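# Phone onto comic book, laptop seated on its stand

## Task

Get the phone lying flat with all of it resting on the comic book, and get the closed laptop sitting on the laptop stand with its top side facing up and one of its long edges pressed squarely against the stand's lips; when finished, neither gripper may be in contact with the phone or the laptop.

## Robot and tools

Robot: two arms, left_arm and right_arm, each ending in a two-finger gripper. Base poses in the scene frame: left_arm at (+0.031, +0.243, 0) m, quat_wxyz (+1.000, 0, 0, +0.014); right_arm at (-0.029, -0.309, 0) m, quat_wxyz (+1.000, 0, 0, +0.003). A camera stand is fixed to the floor behind them. Loose objects may occasionally get a small outside nudge.

Frame: every hand pose, velocity and target uses the scene frame. Its origin is at table-top height, halfway between the arms' nominal bases; +z points up, +x points out across the table, and left_arm is on the +y side. Arm names do not match image left/right. The fingers point along the gripper's +z and spread along its y. end_effector_position is the spot between the finger pads, roughly 1 cm short of the tips; printed position and orientation may be wrong by a few cm, worse at long reach.

execute_actions(actions, cameras): actions is a list of actions, each 0.5 s; one action is a list of up to 15 rows, one per 1/30 s step, and a short list repeats its final row. Every row is one flat list of 14 numbers in [-1, 1]: dx, dy, dz, rx, ry, rz, opening for left_arm, then the same seven for right_arm. The six pose numbers are an offset, measured from that arm's Hand target as it was when the action began, along scene axes, with rotation about the Hand target's position. Rows inside one action do not add up; each is counted from the same start. A new action or call starts from the current Hand target, so sending the same offset again moves further. Scale: 1.0 equals 0.6 m or 180 degrees; rx, ry, rz form a single rotation vector; a translation longer than 1.0 may be scaled down along its direction. opening is absolute: +1 fully open (0.094 m), -1 closed. A 0 there is a real command (half open), so to keep a gripper unchanged repeat its current value. Sending six zeros re-requests the arm's Hand target. Images come back only with an empty actions list or when cameras names them.

move(target, speed, blend, opening_speed, grip_force, blocking, cameras): target is one 14-number row as above, or up to 15 such rows; every row is an offset from the same starting Hand targets, not from the previous row. The grippers travel in straight lines, all finishing together, taking 0.5 s to 10 s (cut off at 10 s). speed is top path speed in m/s, 0.002 to 4.3, default 0.25, rotation capped at twice that in rad/s; one value or one per target. blend (m) rounds corners of a list; 0 stops at each. opening_speed (per second on the -1..+1 scale, at least 0.2) makes openings change gradually. grip_force is a per-pad limit of about 10 to 50 N, one value or one per arm; it persists, and low values close slowly. blocking=false returns after about 0.5 s while the move continues. Moves do not avoid obstacles or the other arm; keep paths away from an arm's own base. The first target's openings start immediately; later targets' openings are applied on arrival once everything is still. The result adds a move: line giving the outcome (done, off_target, moving, held, fault) and limits (paced = pose clipped, held = steps withheld). done means resting within 10 mm and 2 degrees.

wait(seconds 0 to 10) lets time pass holding commands; a running move continues. stop brakes the current move. zoom_image(camera: cam_head_left or cam_head_right, region [x0, y0, x1, y1] pixels from top-left, at most 504 by 504) enlarges part of the newest image. Cameras give 896x504 images. finished_scene(scene: 1 or 2) ends the scene permanently; call it only when the goal holds.

Result lines: end_effector_position (m) and end_effector_quat_wxyz; Hand target (the last commanded pose after clipping, base for the next offsets); Tool commands; Joint positions (gripper's last number = opening in m); Joint velocities (may be omitted when all are noise); joint torques (include arm weight, have offsets and noise; entries 3 and 4 wrap at ±28 N m); grip_measured on the command scale (reads up to ~2.5 mm wide when empty, a few mm narrow on a squeezed part); grip_effort_nm (gripper motor effort, negative closing, not pad force); motor temperatures; actions left.

Control notes: each step the commanded orientation is clipped to 40 degrees of the actual one. Grippers often stop a few cm short because of friction and weight; waiting does not fix it, so send the remaining distance as a new offset. An arm blocked by something keeps pushing until commanded back past its gripper. To release, command an opening clearly above grip_measured. Close slowly on fragile items. Full grip is about 50 to 64 N per pad.

Joint ranges (rad): waist -2.880 to 2.880, shoulder 0.000 to 3.142, elbow 0.000 to 3.019 (straight at 2.964), wrist pitch -1.693 to 1.571, wrist yaw -1.571 to 1.571, wrist roll -2.094 to 2.094.

Avoid: anything falling or being left off the table (fails the scene); dropping items, releasing moving parts, slamming or shoving hard against fixed or heavy things; the two arms or grippers touching each other, including one gripper closing on the other's fingers (can fail the scene); fast moves into contact. Motor heat rises when holding loads, reaching far, or pushing at unreachable poses; MOTOR HOT appears at 85 °C, and at 100 °C that arm faults and drops for 30 to 60 s or more. Time passes while you think, so be efficient and move smoothly.

Each tool is called after "Emit:" by a JSON object that holds its "method" and its "body".

## Session

Emit:
{"method": "execute_actions", "body": {"actions": []}}

Scene clock: 0.00 s.
left_arm: end_effector_position=(+0.4918, +0.7722, +0.2721) grip_measured=+1.000 grip_effort_nm=n/a end_effector_quat_wxyz=(+0.538, +0.343, +0.763, +0.102) | right_arm: end_effector_position=(+0.0818, -0.5453, +0.1553) grip_measured=+1.000 grip_effort_nm=n/a end_effector_quat_wxyz=(-0.017, +0.931, +0.365, +0.017)
Joint positions: left_arm=[1.048 1.958 1.826 -0.907 1.087 1.594 0.094] | right_arm=[-1.159 1.066 0.823 -1.361 -0.035 1.239 0.094]
Joint velocities: within noise
Joint torques (N m): no reading
Motor temperatures (°C): left_arm=[23 25 27 24 28 25 28] | right_arm=[27 30 27 25 24 24 25]
Heat: left arm: hottest wrist yaw 28 °C; right arm: hottest shoulder 30 °C.
Hand target: left_arm +0.4940, +0.7762, +0.2939; +0.539, +0.352, +0.755, +0.121 | right_arm +0.0850, -0.5526, +0.1636; -0.006, +0.931, +0.366, +0.017
Tool commands: left_gripper/opening=+1.0 right_gripper/opening=+1.0

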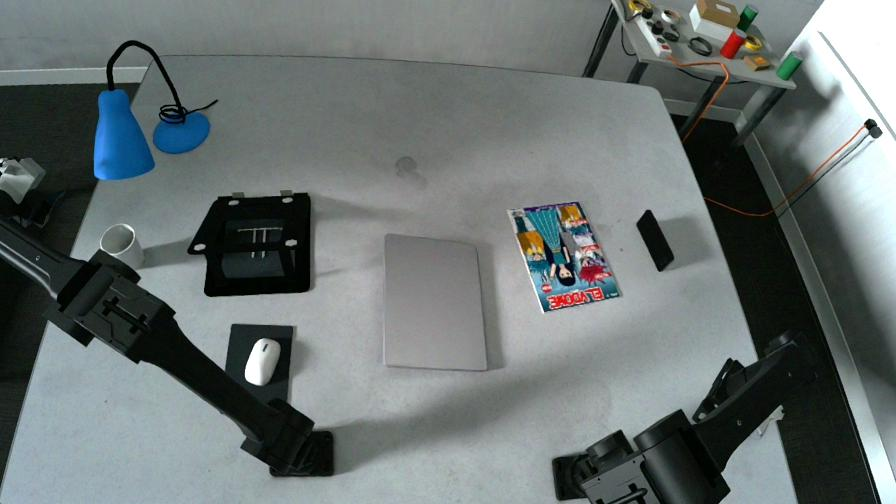

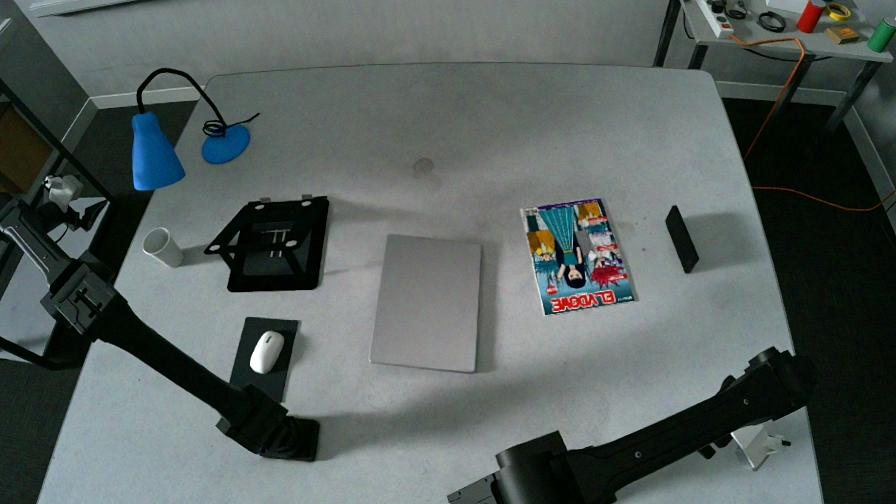

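Emit:
{"method": "zoom_image", "body": {"camera": "cam_head_left", "region": [490, 180, 710, 320]}}

Emit:
{"method": "zoom_image", "body": {"camera": "cam_head_left", "region": [170, 170, 350, 310]}}

Emit:
{"method": "zoom_image", "body": {"camera": "cam_head_left", "region": [370, 220, 510, 390]}}

Emit:
{"method": "zoom_image", "body": {"camera": "cam_head_right", "region": [190, 180, 350, 310]}}

Emit:
{"method": "zoom_image", "body": {"camera": "cam_head_right", "region": [640, 190, 730, 290]}}

Scaled by 2.291.

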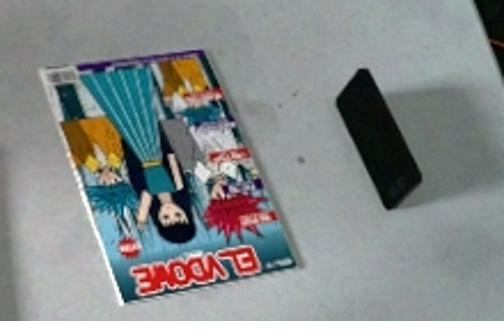

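Scaled by 2.800.

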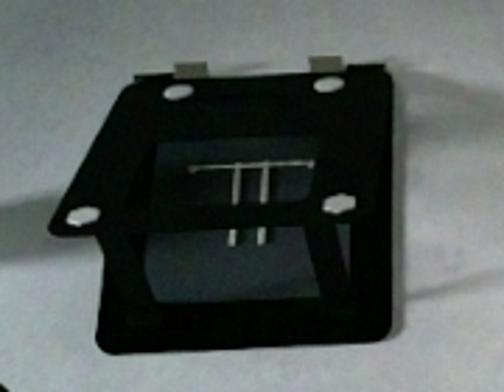

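Scaled by 2.965.

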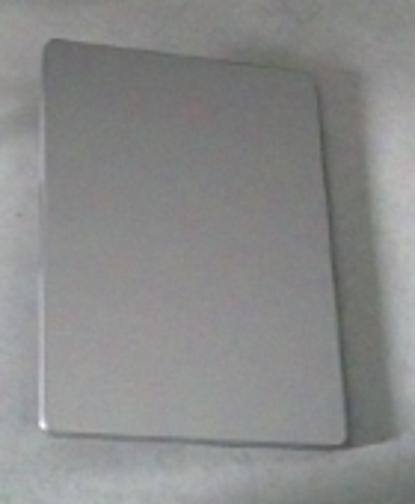

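Scaled by 3.150.

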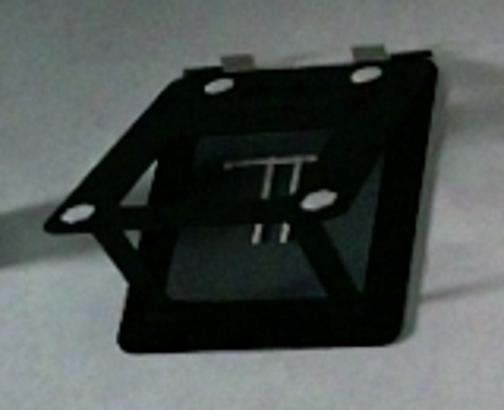

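Scaled by 5.040.

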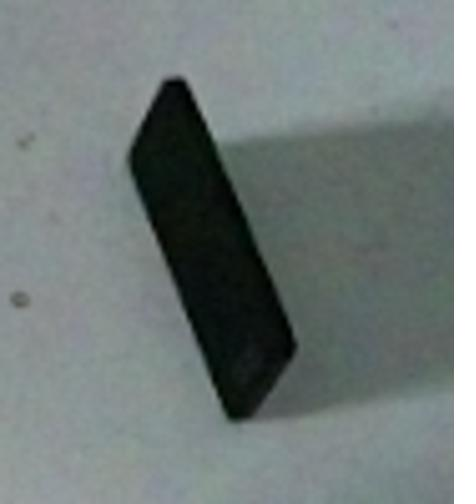

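Emit:
{"method": "move", "body": {"target": [-0.073,-0.6,0.06,0.203,0.321,-0.196,1,0.74,0.12,0.145,0,0,-0.117,1], "cameras": ["all"], "speed": 0.35}}

Scene clock: 38.00 s.
left_arm: end_effector_position=(+0.4571, +0.4211, +0.3243) grip_measured=+1.000 grip_effort_nm=0.02 end_effector_quat_wxyz=(+0.012, +0.708, +0.705, +0.026) | right_arm: end_effector_position=(+0.5125, -0.4792, +0.2429) grip_measured=+1.000 grip_effort_nm=-0.01 end_effector_quat_wxyz=(-0.053, +0.933, +0.352, +0.041)
Joint positions: left_arm=[0.37 1.521 1.678 -1.671 0.003 1.973 0.094] | right_arm=[-0.349 1.836 1.865 -1.605 -0.133 2.075 0.094]
Joint torques (N m): left_arm=[-2.02 -16.5 9.47 -0.06 -0.07 -0.07] | right_arm=[0.97 -18.73 12.74 -0.31 -0.03 0.23]
Motor temperatures (°C): left_arm=[23 30 31 24 28 24 27] | right_arm=[27 30 34 25 24 24 25]
Heat: left arm: hottest elbow 31 °C; right arm: hottest elbow 34 °C.
Hand target: left_arm +0.4502, +0.4161, +0.3299; +0.000, +0.707, +0.707, -0.001 | right_arm +0.5290, -0.4807, +0.2504; -0.003, +0.982, +0.189, +0.018
Off the commanded pose: left_arm 0.010 m, 3 deg | right_arm 0.018 m, 21 deg.
joint sent to its limit (left arm) — joint 4 (wrist pitch), lower limit. The joint targets are off in orientation, not in position.
joint sent to its limit (right arm) — joint 6 (wrist roll), upper limit. The joint targets are off in orientation, not in position.
move: off_target (left_arm, right_arm)

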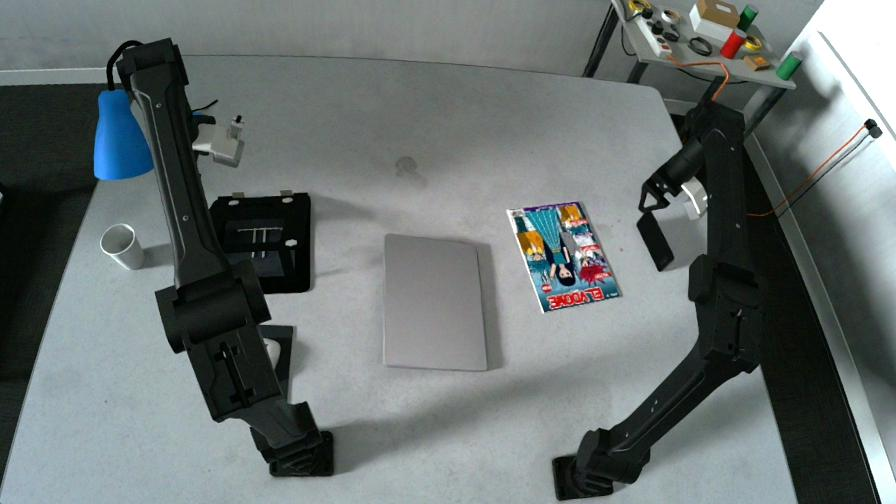

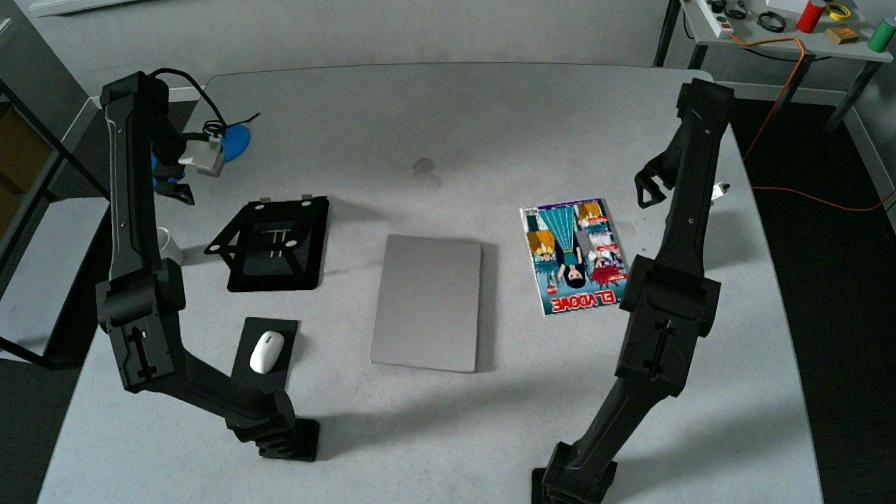

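Emit:
{"method": "move", "body": {"target": [0,0,0,0,0,0,1,0,-0.158,-0.117,0,0,0.939,1], "cameras": ["all"], "speed": 0.6}}

Emit:
{"method": "zoom_image", "body": {"camera": "cam_head_left", "region": [580, 140, 760, 300]}}

Emit:
{"method": "zoom_image", "body": {"camera": "cam_head_right", "region": [600, 140, 780, 300]}}

Scene clock: 55.97 s.
left_arm: end_effector_position=(+0.4571, +0.4211, +0.3243) grip_measured=+1.000 grip_effort_nm=0.02 end_effector_quat_wxyz=(+0.012, +0.708, +0.705, +0.026) | right_arm: end_effector_position=(+0.5180, -0.5629, +0.1840) grip_measured=+1.000 grip_effort_nm=-0.03 end_effector_quat_wxyz=(-0.025, -0.096, +0.995, +0.001)
Joint positions: left_arm=[0.37 1.521 1.678 -1.671 0.003 1.973 0.094] | right_arm=[-0.432 1.973 1.918 -1.562 0.023 -0.62 0.094]
Joint torques (N m): left_arm=[-1.55 -16.62 9.22 0.02 -0.06 -0.11] | right_arm=[-0.32 -20.66 11.29 0.29 -0.07 0.02]
Heat: left arm: hottest elbow 32 °C; right arm: hottest elbow 37 °C.
Hand target: left_arm +0.4502, +0.4161, +0.3299; +0.000, +0.707, +0.707, -0.001 | right_arm +0.5291, -0.5755, +0.1804; -0.018, -0.094, +0.995, -0.001
Off the commanded pose: left_arm 0.010 m, 3 deg | right_arm 0.017 m, 1 deg.
joint sent to its limit (left arm) — joint 4 (wrist pitch), lower limit. The joint targets are off in orientation, not in position.
move: off_target (left_arm, right_arm)

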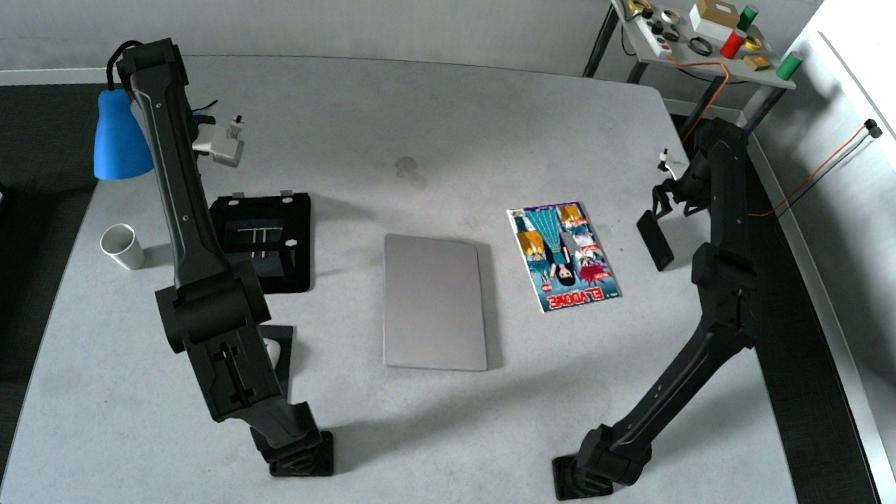

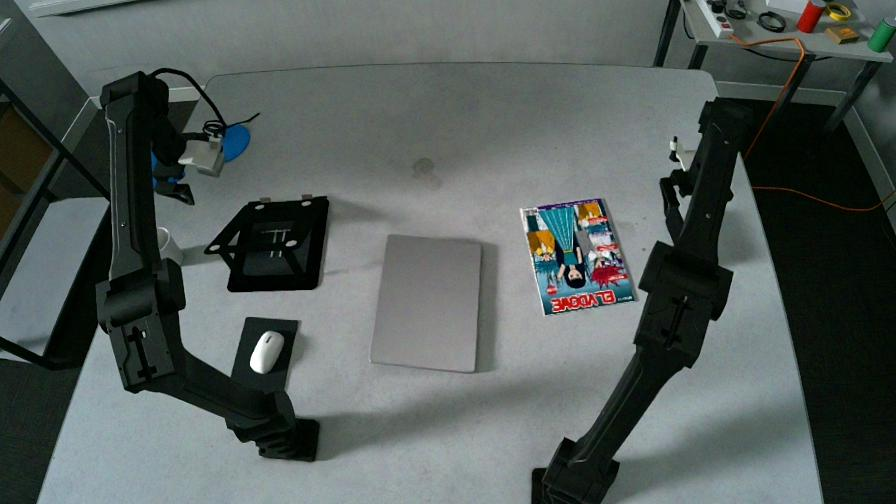

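Scaled by 2.800.

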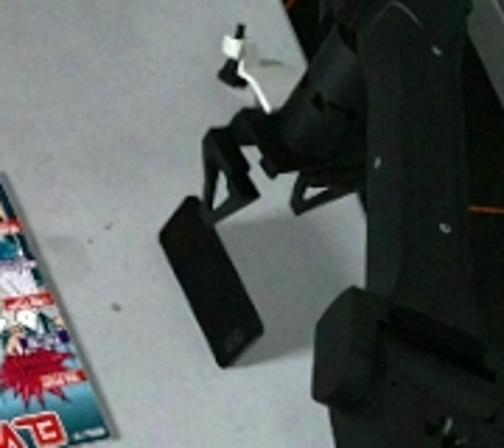

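Scaled by 2.800.

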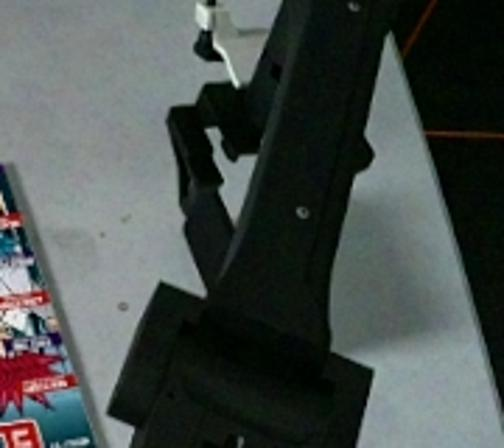

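Emit:
{"method": "move", "body": {"target": [0,0,0,0,0,0,1,0,-0.046,-0.116,0,0,0,1], "cameras": ["all"]}}

Emit:
{"method": "zoom_image", "body": {"camera": "cam_head_left", "region": [600, 180, 720, 290]}}

Scene clock: 62.80 s.
left_arm: end_effector_position=(+0.4571, +0.4211, +0.3243) grip_measured=+1.000 grip_effort_nm=0.02 end_effector_quat_wxyz=(+0.012, +0.708, +0.705, +0.026) | right_arm: end_effector_position=(+0.5290, -0.5991, +0.1239) grip_measured=+1.000 grip_effort_nm=-0.03 end_effector_quat_wxyz=(-0.013, -0.093, +0.996, -0.005)
Joint positions: left_arm=[0.37 1.521 1.678 -1.671 0.003 1.973 0.094] | right_arm=[-0.477 2.048 1.881 -1.42 0.022 -0.659 0.094]
Joint torques (N m): left_arm=[-1.96 -16.38 9.33 -0.12 -0.05 -0.09] | right_arm=[0.09 -23.3 7.88 0.43 -0.03 0.09]
Heat: left arm: hottest elbow 32 °C; right arm: hottest elbow 37 °C.
Hand target: left_arm +0.4502, +0.4161, +0.3299; +0.000, +0.707, +0.707, -0.001 | right_arm +0.5290, -0.6032, +0.1107; -0.018, -0.094, +0.995, -0.001
Off the commanded pose: left_arm 0.010 m, 3 deg | right_arm 0.014 m, 1 deg.
joint sent to its limit (left arm) — joint 4 (wrist pitch), lower limit. The joint targets are off in orientation, not in position.
move: off_target (left_arm, right_arm)

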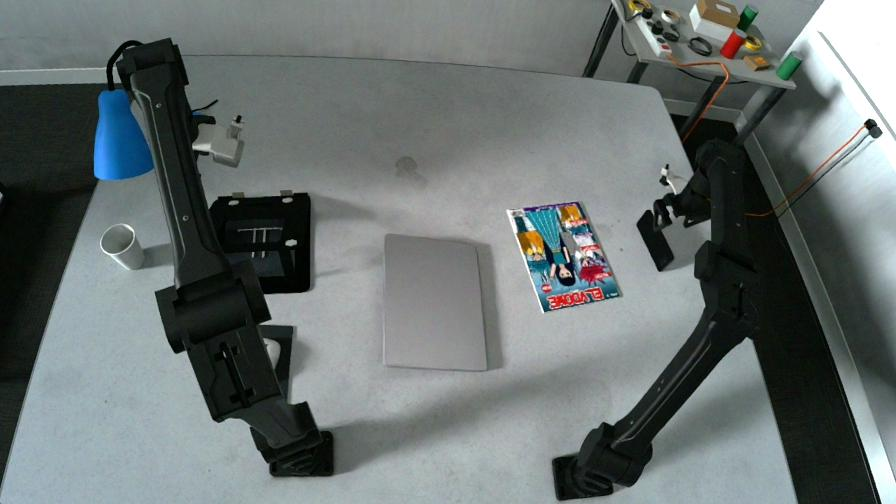

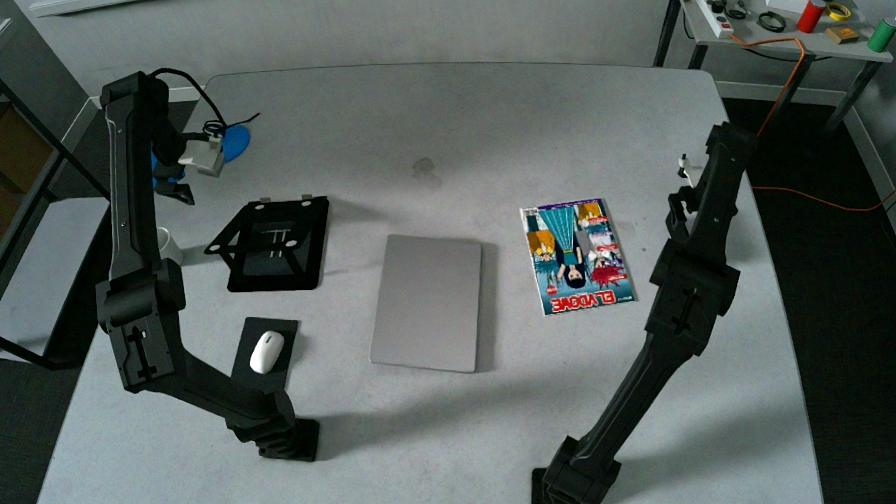

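Scaled by 4.200.

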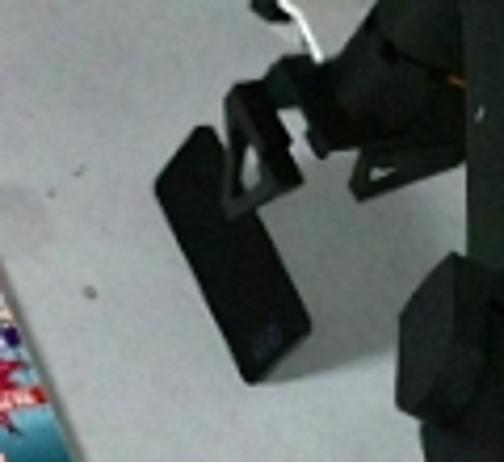

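Emit:
{"method": "move", "body": {"target": [[0,0,0,0,0,0,1,0.0,0.003,-0.12,0,0,0,1],[0,0,0,0,0,0,1,0,0.003,-0.12,0,0,0,-0.95]], "cameras": ["all"], "grip_force": [50,30], "opening_speed": 0.7}}

Emit:
{"method": "zoom_image", "body": {"camera": "cam_head_left", "region": [600, 180, 720, 290]}}

Scene clock: 72.77 s.
left_arm: end_effector_position=(+0.4571, +0.4211, +0.3243) grip_measured=+1.000 grip_effort_nm=0.02 end_effector_quat_wxyz=(+0.012, +0.708, +0.705, +0.026) | right_arm: end_effector_position=(+0.5307, -0.5999, +0.0541) grip_measured=-0.826 grip_effort_nm=-0.62 end_effector_quat_wxyz=(-0.011, -0.094, +0.996, -0.006)
Joint positions: left_arm=[0.37 1.521 1.678 -1.671 0.003 1.973 0.094] | right_arm=[-0.477 2.099 1.775 -1.26 0.022 -0.66 0.008]
Joint torques (N m): left_arm=[-1.67 -16.32 9.4 0.01 -0.1 -0.06] | right_arm=[0.26 -22.95 7.47 0.44 0 0.1]
Heat: left arm: hottest elbow 32 °C; right arm: hottest elbow 36 °C.
Hand target: left_arm +0.4502, +0.4161, +0.3299; +0.000, +0.707, +0.707, -0.001 | right_arm +0.5290, -0.6014, +0.0387; -0.018, -0.094, +0.995, -0.001
Off the commanded pose: left_arm 0.010 m, 3 deg | right_arm 0.016 m, 1 deg.
joint sent to its limit (left arm) — joint 4 (wrist pitch), lower limit. The joint targets are off in orientation, not in position.
grip_force (N): 50, 30
move: off_target (left_arm, right_arm); target 2's new opening was sent with right_arm's hand 0.016 m and 1 deg from that target

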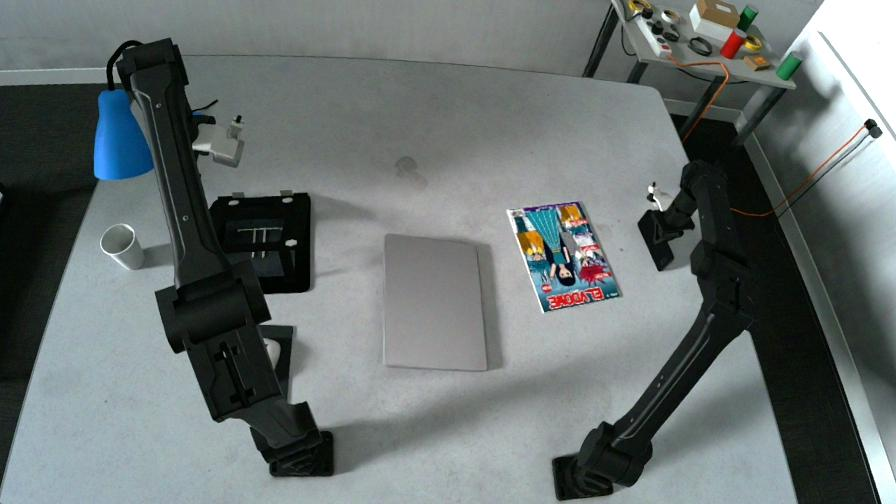

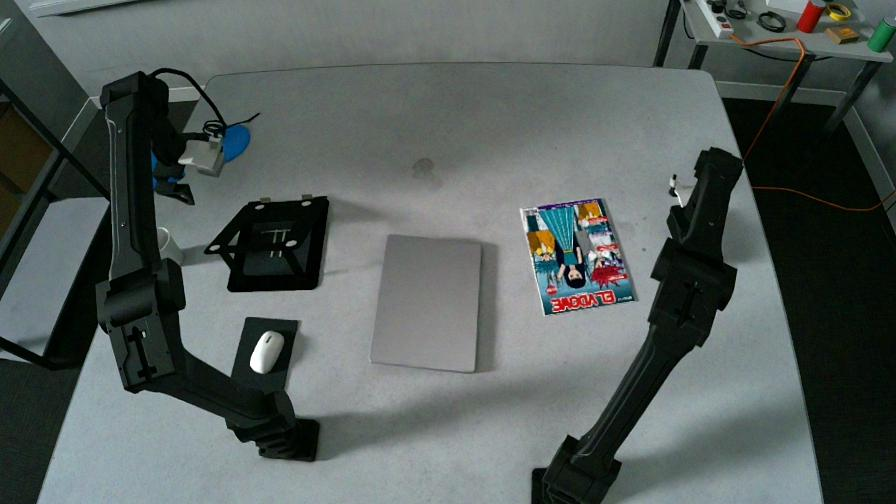

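Scaled by 4.200.

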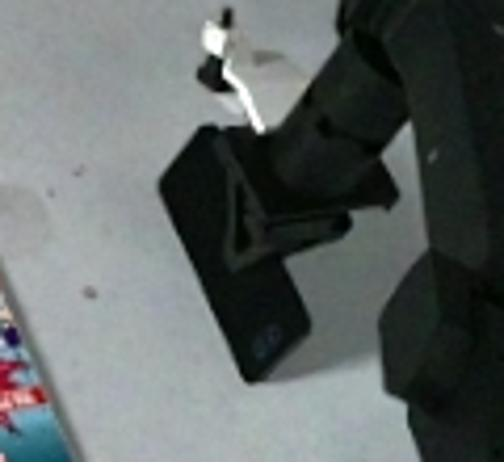

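Emit:
{"method": "move", "body": {"target": [[0,0,0,0,0,0,1,0,0,0.217,0,0,0,-0.95],[0,0,0,0,0,0,1,-0.04,0.387,0.217,0.355,0.069,0,-0.95]], "cameras": ["all"], "blend": [0.03,0]}}

Emit:
{"method": "zoom_image", "body": {"camera": "cam_head_left", "region": [480, 150, 720, 340]}}

Emit:
{"method": "zoom_image", "body": {"camera": "cam_head_right", "region": [480, 150, 720, 340]}}

Scene clock: 82.60 s.
left_arm: end_effector_position=(+0.4571, +0.4211, +0.3243) grip_measured=+1.000 grip_effort_nm=0.02 end_effector_quat_wxyz=(+0.012, +0.708, +0.705, +0.026) | right_arm: end_effector_position=(+0.5090, -0.3760, +0.1505) grip_measured=-0.827 grip_effort_nm=-0.67 end_effector_quat_wxyz=(+0.039, -0.026, +0.881, +0.471)
Joint positions: left_arm=[0.37 1.521 1.678 -1.671 0.003 1.973 0.094] | right_arm=[-0.384 2.009 1.658 -1.668 -0.91 -0.659 0.008]
Joint torques (N m): left_arm=[-1.9 -16.67 9.51 0.12 -0.09 -0.08] | right_arm=[1.2 -25.52 6.58 -0.99 -0.7 0.13]
Heat: left arm: hottest elbow 32 °C; right arm: hottest elbow 36 °C.
Hand target: left_arm +0.4502, +0.4161, +0.3299; +0.000, +0.707, +0.707, -0.001 | right_arm +0.5051, -0.3691, +0.1689; -0.067, -0.089, +0.838, +0.534
Off the commanded pose: left_arm 0.010 m, 3 deg | right_arm 0.020 m, 17 deg.
joint sent to its limit (left arm) — joint 4 (wrist pitch), lower limit. The joint targets are off in orientation, not in position.
joint sent to its limit (right arm) — joint 4 (wrist pitch), lower limit. The joint targets are off in orientation, not in position.
grip_force (N): 50, 30
move: off_target (left_arm, right_arm)

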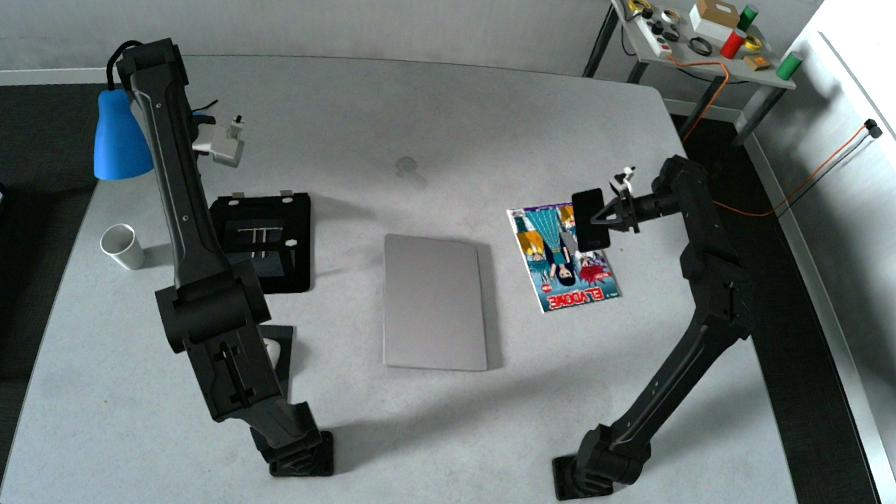

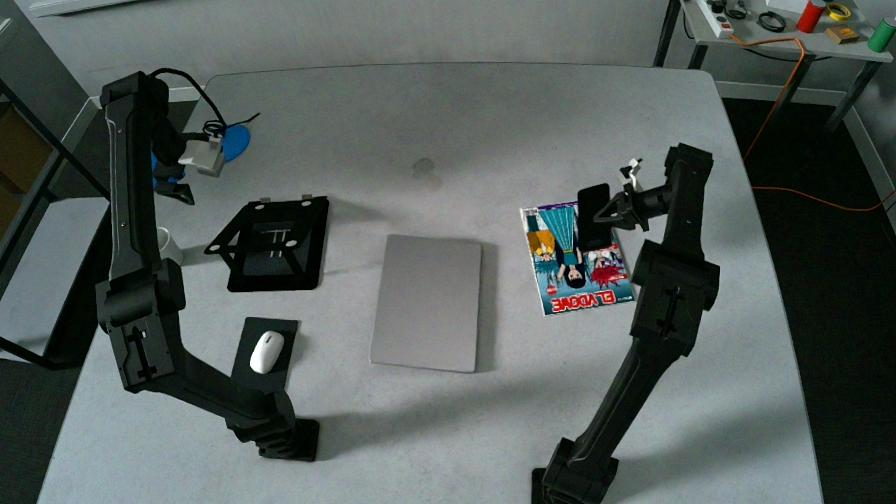

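Scaled by 2.100.

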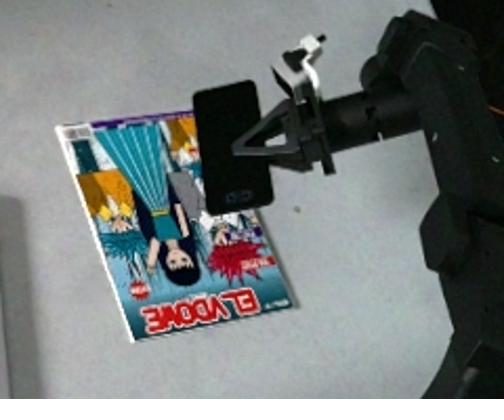

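Scaled by 2.100.

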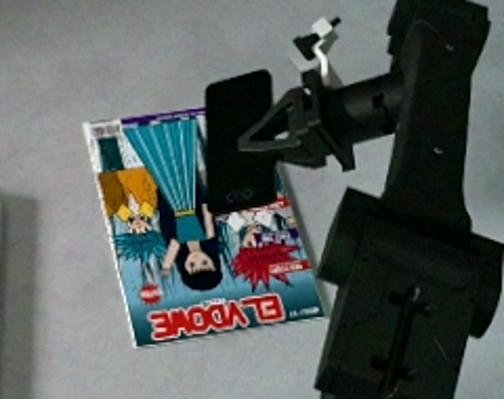

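Emit:
{"method": "move", "body": {"target": [0,0,0,0,0,0,1,-0.01,0.017,-0.158,0,0,0,-0.95], "cameras": ["all"]}}

Emit:
{"method": "zoom_image", "body": {"camera": "cam_head_left", "region": [480, 150, 720, 340]}}

Emit:
{"method": "zoom_image", "body": {"camera": "cam_head_right", "region": [480, 150, 720, 340]}}

Scene clock: 91.30 s.
left_arm: end_effector_position=(+0.4571, +0.4211, +0.3243) grip_measured=+1.000 grip_effort_nm=0.02 end_effector_quat_wxyz=(+0.012, +0.708, +0.705, +0.026) | right_arm: end_effector_position=(+0.4989, -0.3652, +0.0717) grip_measured=-0.827 grip_effort_nm=-0.67 end_effector_quat_wxyz=(-0.007, -0.053, +0.869, +0.492)
Joint positions: left_arm=[0.37 1.521 1.678 -1.671 0.003 1.973 0.094] | right_arm=[-0.367 2.151 1.637 -1.668 -0.889 -0.782 0.008]
Joint torques (N m): left_arm=[-1.85 -15.5 9.54 -0.02 -0.04 -0.14] | right_arm=[1.32 -23.53 6.49 -1.21 -0.51 0]
Heat: left arm: hottest elbow 32 °C; right arm: hottest elbow 36 °C.
Hand target: left_arm +0.4502, +0.4161, +0.3299; +0.000, +0.707, +0.707, -0.001 | right_arm +0.4991, -0.3589, +0.0742; -0.067, -0.089, +0.838, +0.534
Off the commanded pose: left_arm 0.010 m, 3 deg | right_arm 0.007 m, 10 deg.
joint sent to its limit (left arm) — joint 4 (wrist pitch), lower limit. The joint targets are off in orientation, not in position.
joint sent to its limit (right arm) — joint 4 (wrist pitch), lower limit. The joint targets are off in orientation, not in position.
grip_force (N): 50, 30
move: off_target (left_arm, right_arm)

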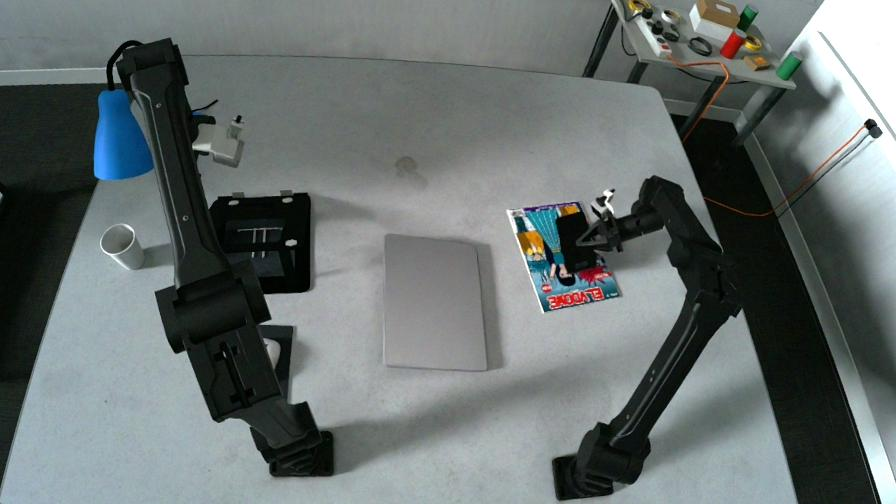

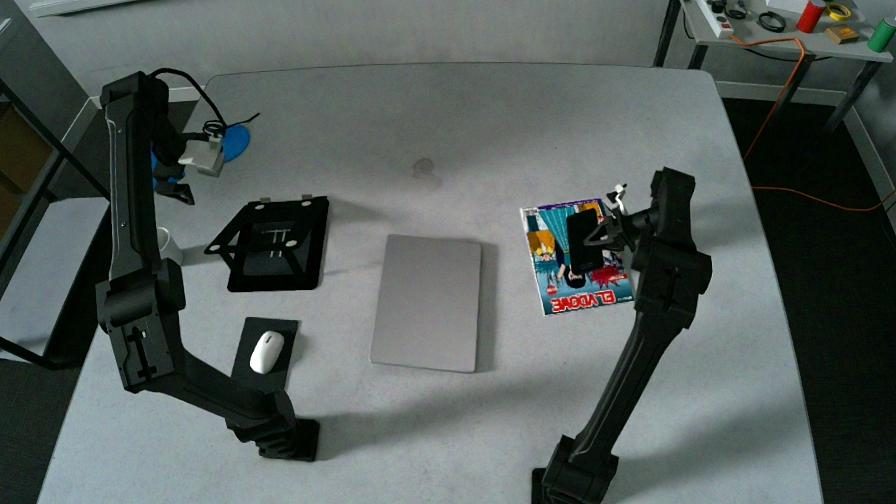

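Scaled by 2.100.

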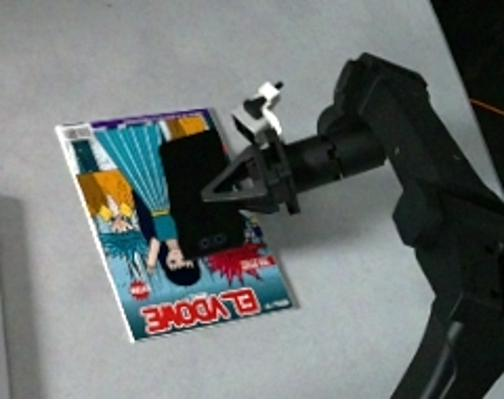

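Scaled by 2.100.

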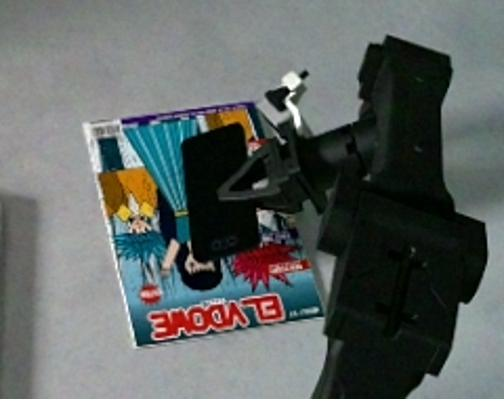

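Emit:
{"method": "move", "body": {"target": [[0,0,0,0,0,0,1,0,0,-0.062,0,0,0,-0.95],[0,0,0,0,0,0,1,0,0,-0.062,0,0,0,-0.5]], "cameras": ["all"], "speed": 0.1, "opening_speed": 0.2}}

Emit:
{"method": "zoom_image", "body": {"camera": "cam_head_left", "region": [480, 150, 720, 340]}}

Emit:
{"method": "zoom_image", "body": {"camera": "cam_head_right", "region": [480, 150, 720, 340]}}

Scene clock: 99.43 s.
left_arm: end_effector_position=(+0.4571, +0.4211, +0.3243) grip_measured=+1.000 grip_effort_nm=0.02 end_effector_quat_wxyz=(+0.012, +0.708, +0.705, +0.026) | right_arm: end_effector_position=(+0.4932, -0.3635, +0.0380) grip_measured=-0.502 grip_effort_nm=0.06 end_effector_quat_wxyz=(-0.024, -0.061, +0.863, +0.502)
Joint positions: left_arm=[0.37 1.521 1.678 -1.671 0.003 1.973 0.094] | right_arm=[-0.366 2.219 1.637 -1.668 -0.88 -0.832 0.023]
Joint torques (N m): left_arm=[-2.49 -16.62 9.58 0.06 -0.07 -0.07] | right_arm=[1.44 -22.24 7.6 -1.31 -0.47 0.02]
Motor temperatures (°C): left_arm=[23 27 32 24 27 24 27] | right_arm=[27 36 35 25 24 23 26]
Heat: left arm: hottest elbow 32 °C; right arm: hottest shoulder 36 °C.
Hand target: left_arm +0.4502, +0.4161, +0.3299; +0.000, +0.707, +0.707, -0.001 | right_arm +0.4990, -0.3589, +0.0369; -0.067, -0.089, +0.838, +0.534
Off the commanded pose: left_arm 0.010 m, 3 deg | right_arm 0.007 m, 8 deg.
joint sent to its limit (left arm) — joint 4 (wrist pitch), lower limit. The joint targets are off in orientation, not in position.
joint sent to its limit (right arm) — joint 4 (wrist pitch), lower limit. The joint targets are off in orientation, not in position.
grip_force (N): 50, 30
move: off_target (left_arm, right_arm); target 2's new opening was sent with right_arm's hand 0.008 m and 8 deg from that target

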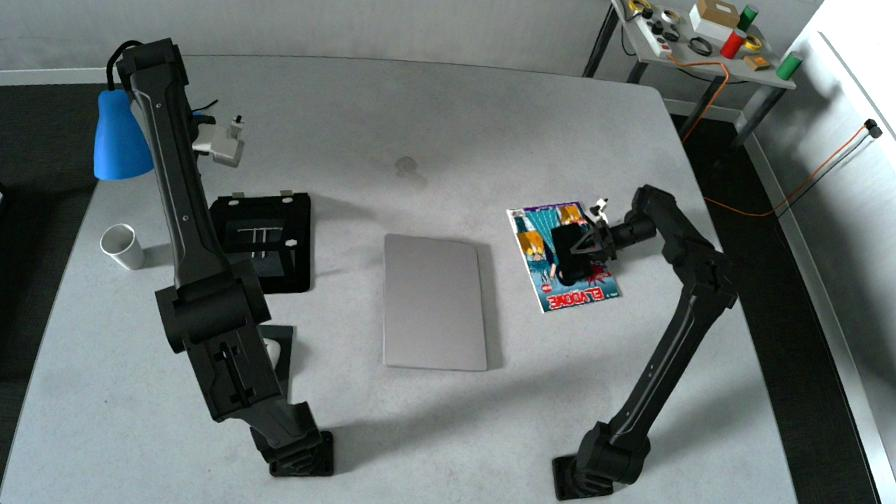

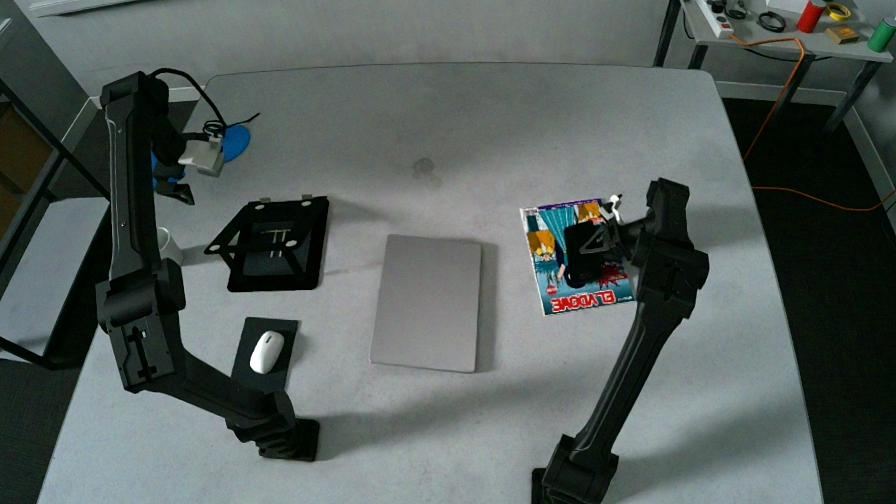

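Scaled by 2.100.

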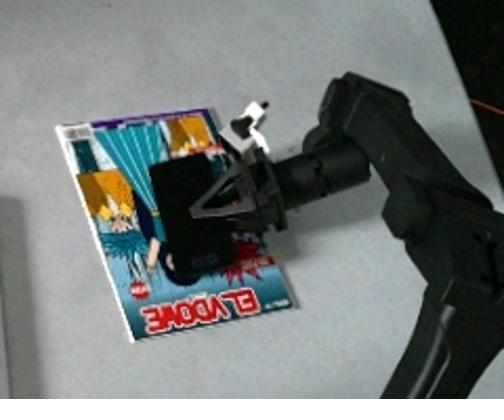

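Scaled by 2.100.

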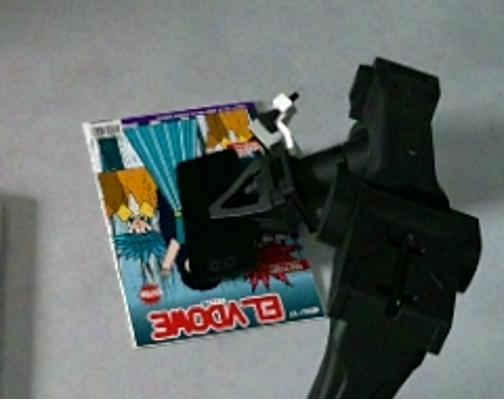

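Emit:
{"method": "move", "body": {"target": [[0,0,0,0,0,0,1,0,-0.14,0.08,0,0,0,-0.5],[0,0,0,0,0,0,1,0,-0.14,0.3,0,0,0,-0.5]], "cameras": ["all"], "speed": [0.08,0.3]}}

Emit:
{"method": "zoom_image", "body": {"camera": "cam_head_left", "region": [480, 150, 720, 340]}}

Emit:
{"method": "zoom_image", "body": {"camera": "cam_head_right", "region": [350, 220, 500, 390]}}

Scene clock: 105.37 s.
left_arm: end_effector_position=(+0.4571, +0.4211, +0.3243) grip_measured=+1.000 grip_effort_nm=0.02 end_effector_quat_wxyz=(+0.012, +0.708, +0.705, +0.026) | right_arm: end_effector_position=(+0.4909, -0.4314, +0.2116) grip_measured=-0.501 grip_effort_nm=0.06 end_effector_quat_wxyz=(+0.102, +0.002, +0.894, +0.437)
Joint positions: left_arm=[0.37 1.521 1.678 -1.671 0.003 1.973 0.094] | right_arm=[-0.491 1.883 1.66 -1.673 -0.889 -0.638 0.023]
Joint torques (N m): left_arm=[-1.79 -16.32 9.51 0.03 -0.11 -0.11] | right_arm=[-0.26 -20.01 10.51 -0.62 -0.51 0.17]
Heat: left arm: hottest elbow 32 °C; right arm: hottest shoulder 36 °C.
Hand target: left_arm +0.4502, +0.4161, +0.3299; +0.000, +0.707, +0.707, -0.001 | right_arm +0.4991, -0.4429, +0.2169; -0.067, -0.089, +0.838, +0.534
Off the commanded pose: left_arm 0.010 m, 3 deg | right_arm 0.015 m, 26 deg.
joint sent to its limit (left arm) — joint 4 (wrist pitch), lower limit. The joint targets are off in orientation, not in position.
joint sent to its limit (right arm) — joint 4 (wrist pitch), lower limit. The joint targets are off in orientation, not in position.
grip_force (N): 50, 30
move: off_target (left_arm, right_arm)

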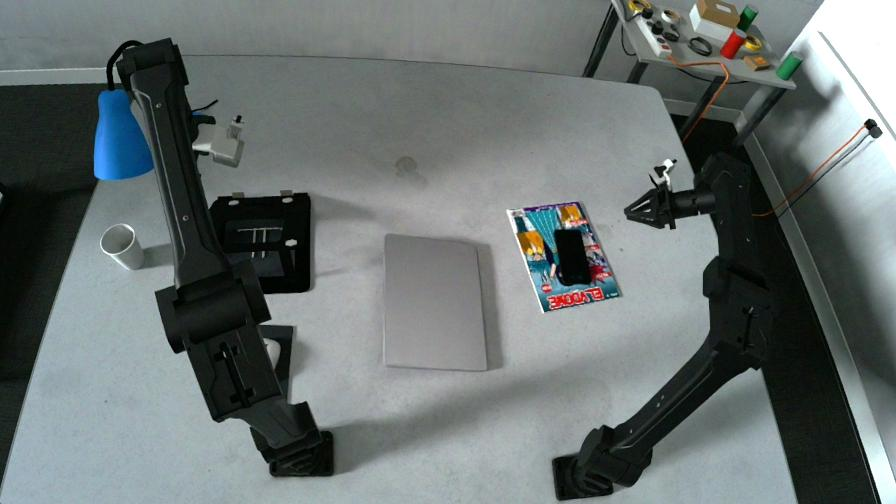

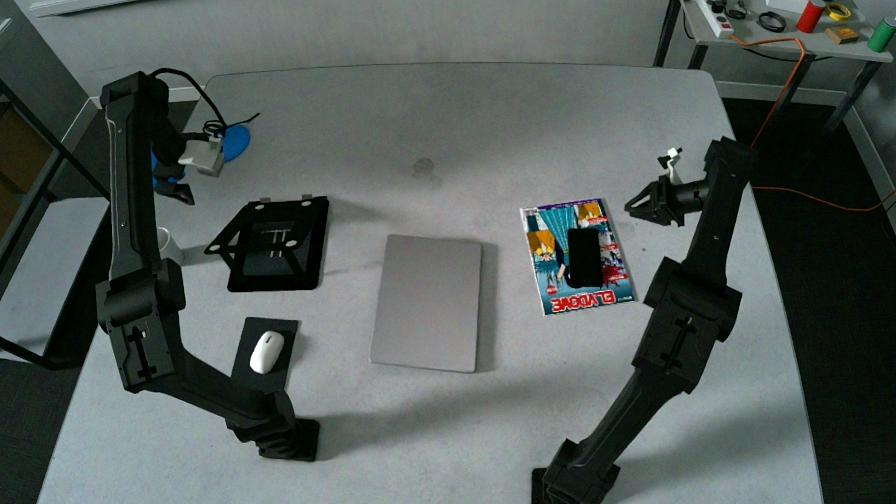

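Scaled by 2.100.

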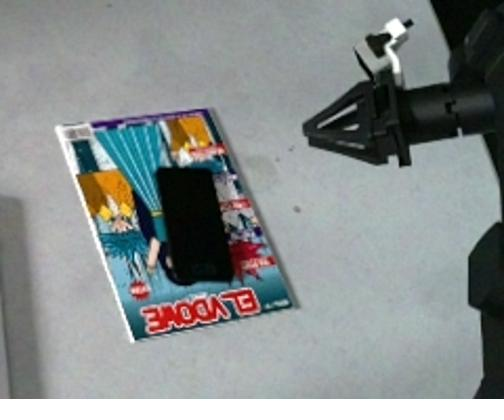

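Scaled by 2.965.

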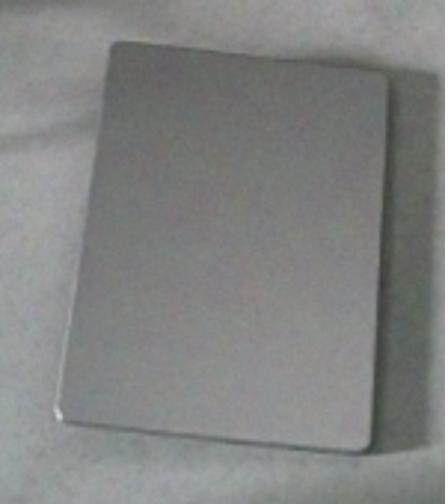

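Emit:
{"method": "zoom_image", "body": {"camera": "cam_head_left", "region": [370, 340, 430, 380]}}

Emit:
{"method": "zoom_image", "body": {"camera": "cam_head_right", "region": [430, 340, 490, 380]}}

Emit:
{"method": "zoom_image", "body": {"camera": "cam_head_right", "region": [440, 225, 500, 265]}}

Scaled by 8.400.

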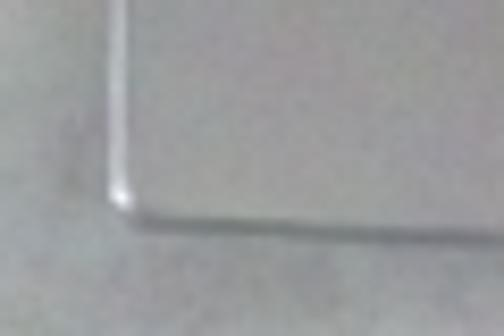

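Scaled by 8.400.

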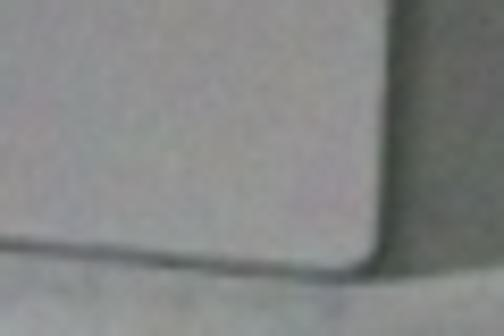

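Scaled by 8.400.

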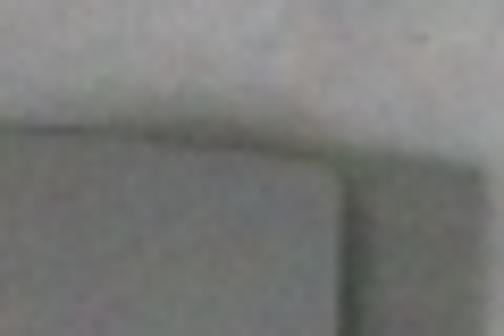

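Emit:
{"method": "move", "body": {"target": [0.283,-0.727,-0.217,0,0,0.5,1,-0.582,0.705,-0.03,-0.36,-0.045,-0.06,1], "cameras": ["all"], "speed": 0.3}}

Scene clock: 149.67 s.
left_arm: end_effector_position=(+0.6059, -0.0104, +0.1816) grip_measured=+1.000 grip_effort_nm=0.01 end_effector_quat_wxyz=(-0.021, +0.002, +1.000, +0.007) | right_arm: end_effector_position=(+0.1423, -0.0374, +0.1818) grip_measured=+0.999 grip_effort_nm=0.07 end_effector_quat_wxyz=(-0.011, +0.001, +1.000, -0.013)
Joint positions: left_arm=[-0.441 2.052 2.038 -1.6 0.004 -0.409 0.094] | right_arm=[1.003 1.222 1.011 -1.393 -0.004 1.011 0.094]
Joint torques (N m): left_arm=[-1.67 -21.89 16.92 -0.21 -0.15 -0.1] | right_arm=[1.26 -8.41 12.44 -0.29 0.15 0.23]
Heat: left arm: hottest elbow 33 °C; right arm: hottest elbow 38 °C.
Hand target: left_arm +0.6201, -0.0199, +0.1996; +0.001, +0.000, +1.000, +0.000 | right_arm +0.1499, -0.0198, +0.1990; -0.001, +0.000, +1.000, +0.000
Off the commanded pose: left_arm 0.025 m, 3 deg | right_arm 0.026 m, 2 deg.
grip_force (N): 50, 30
move: off_target (left_arm, right_arm)

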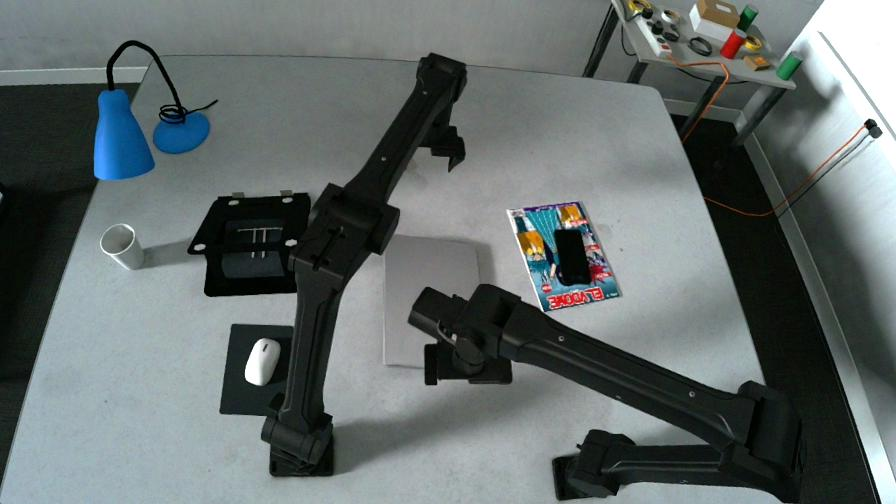

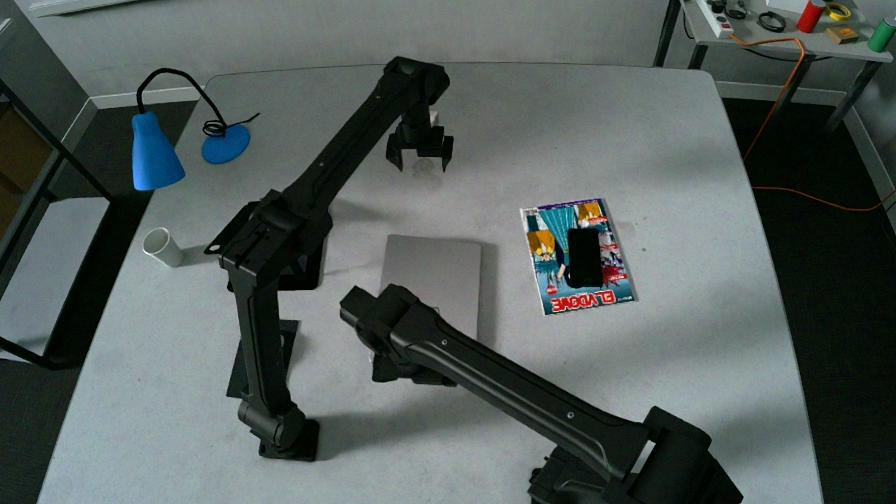

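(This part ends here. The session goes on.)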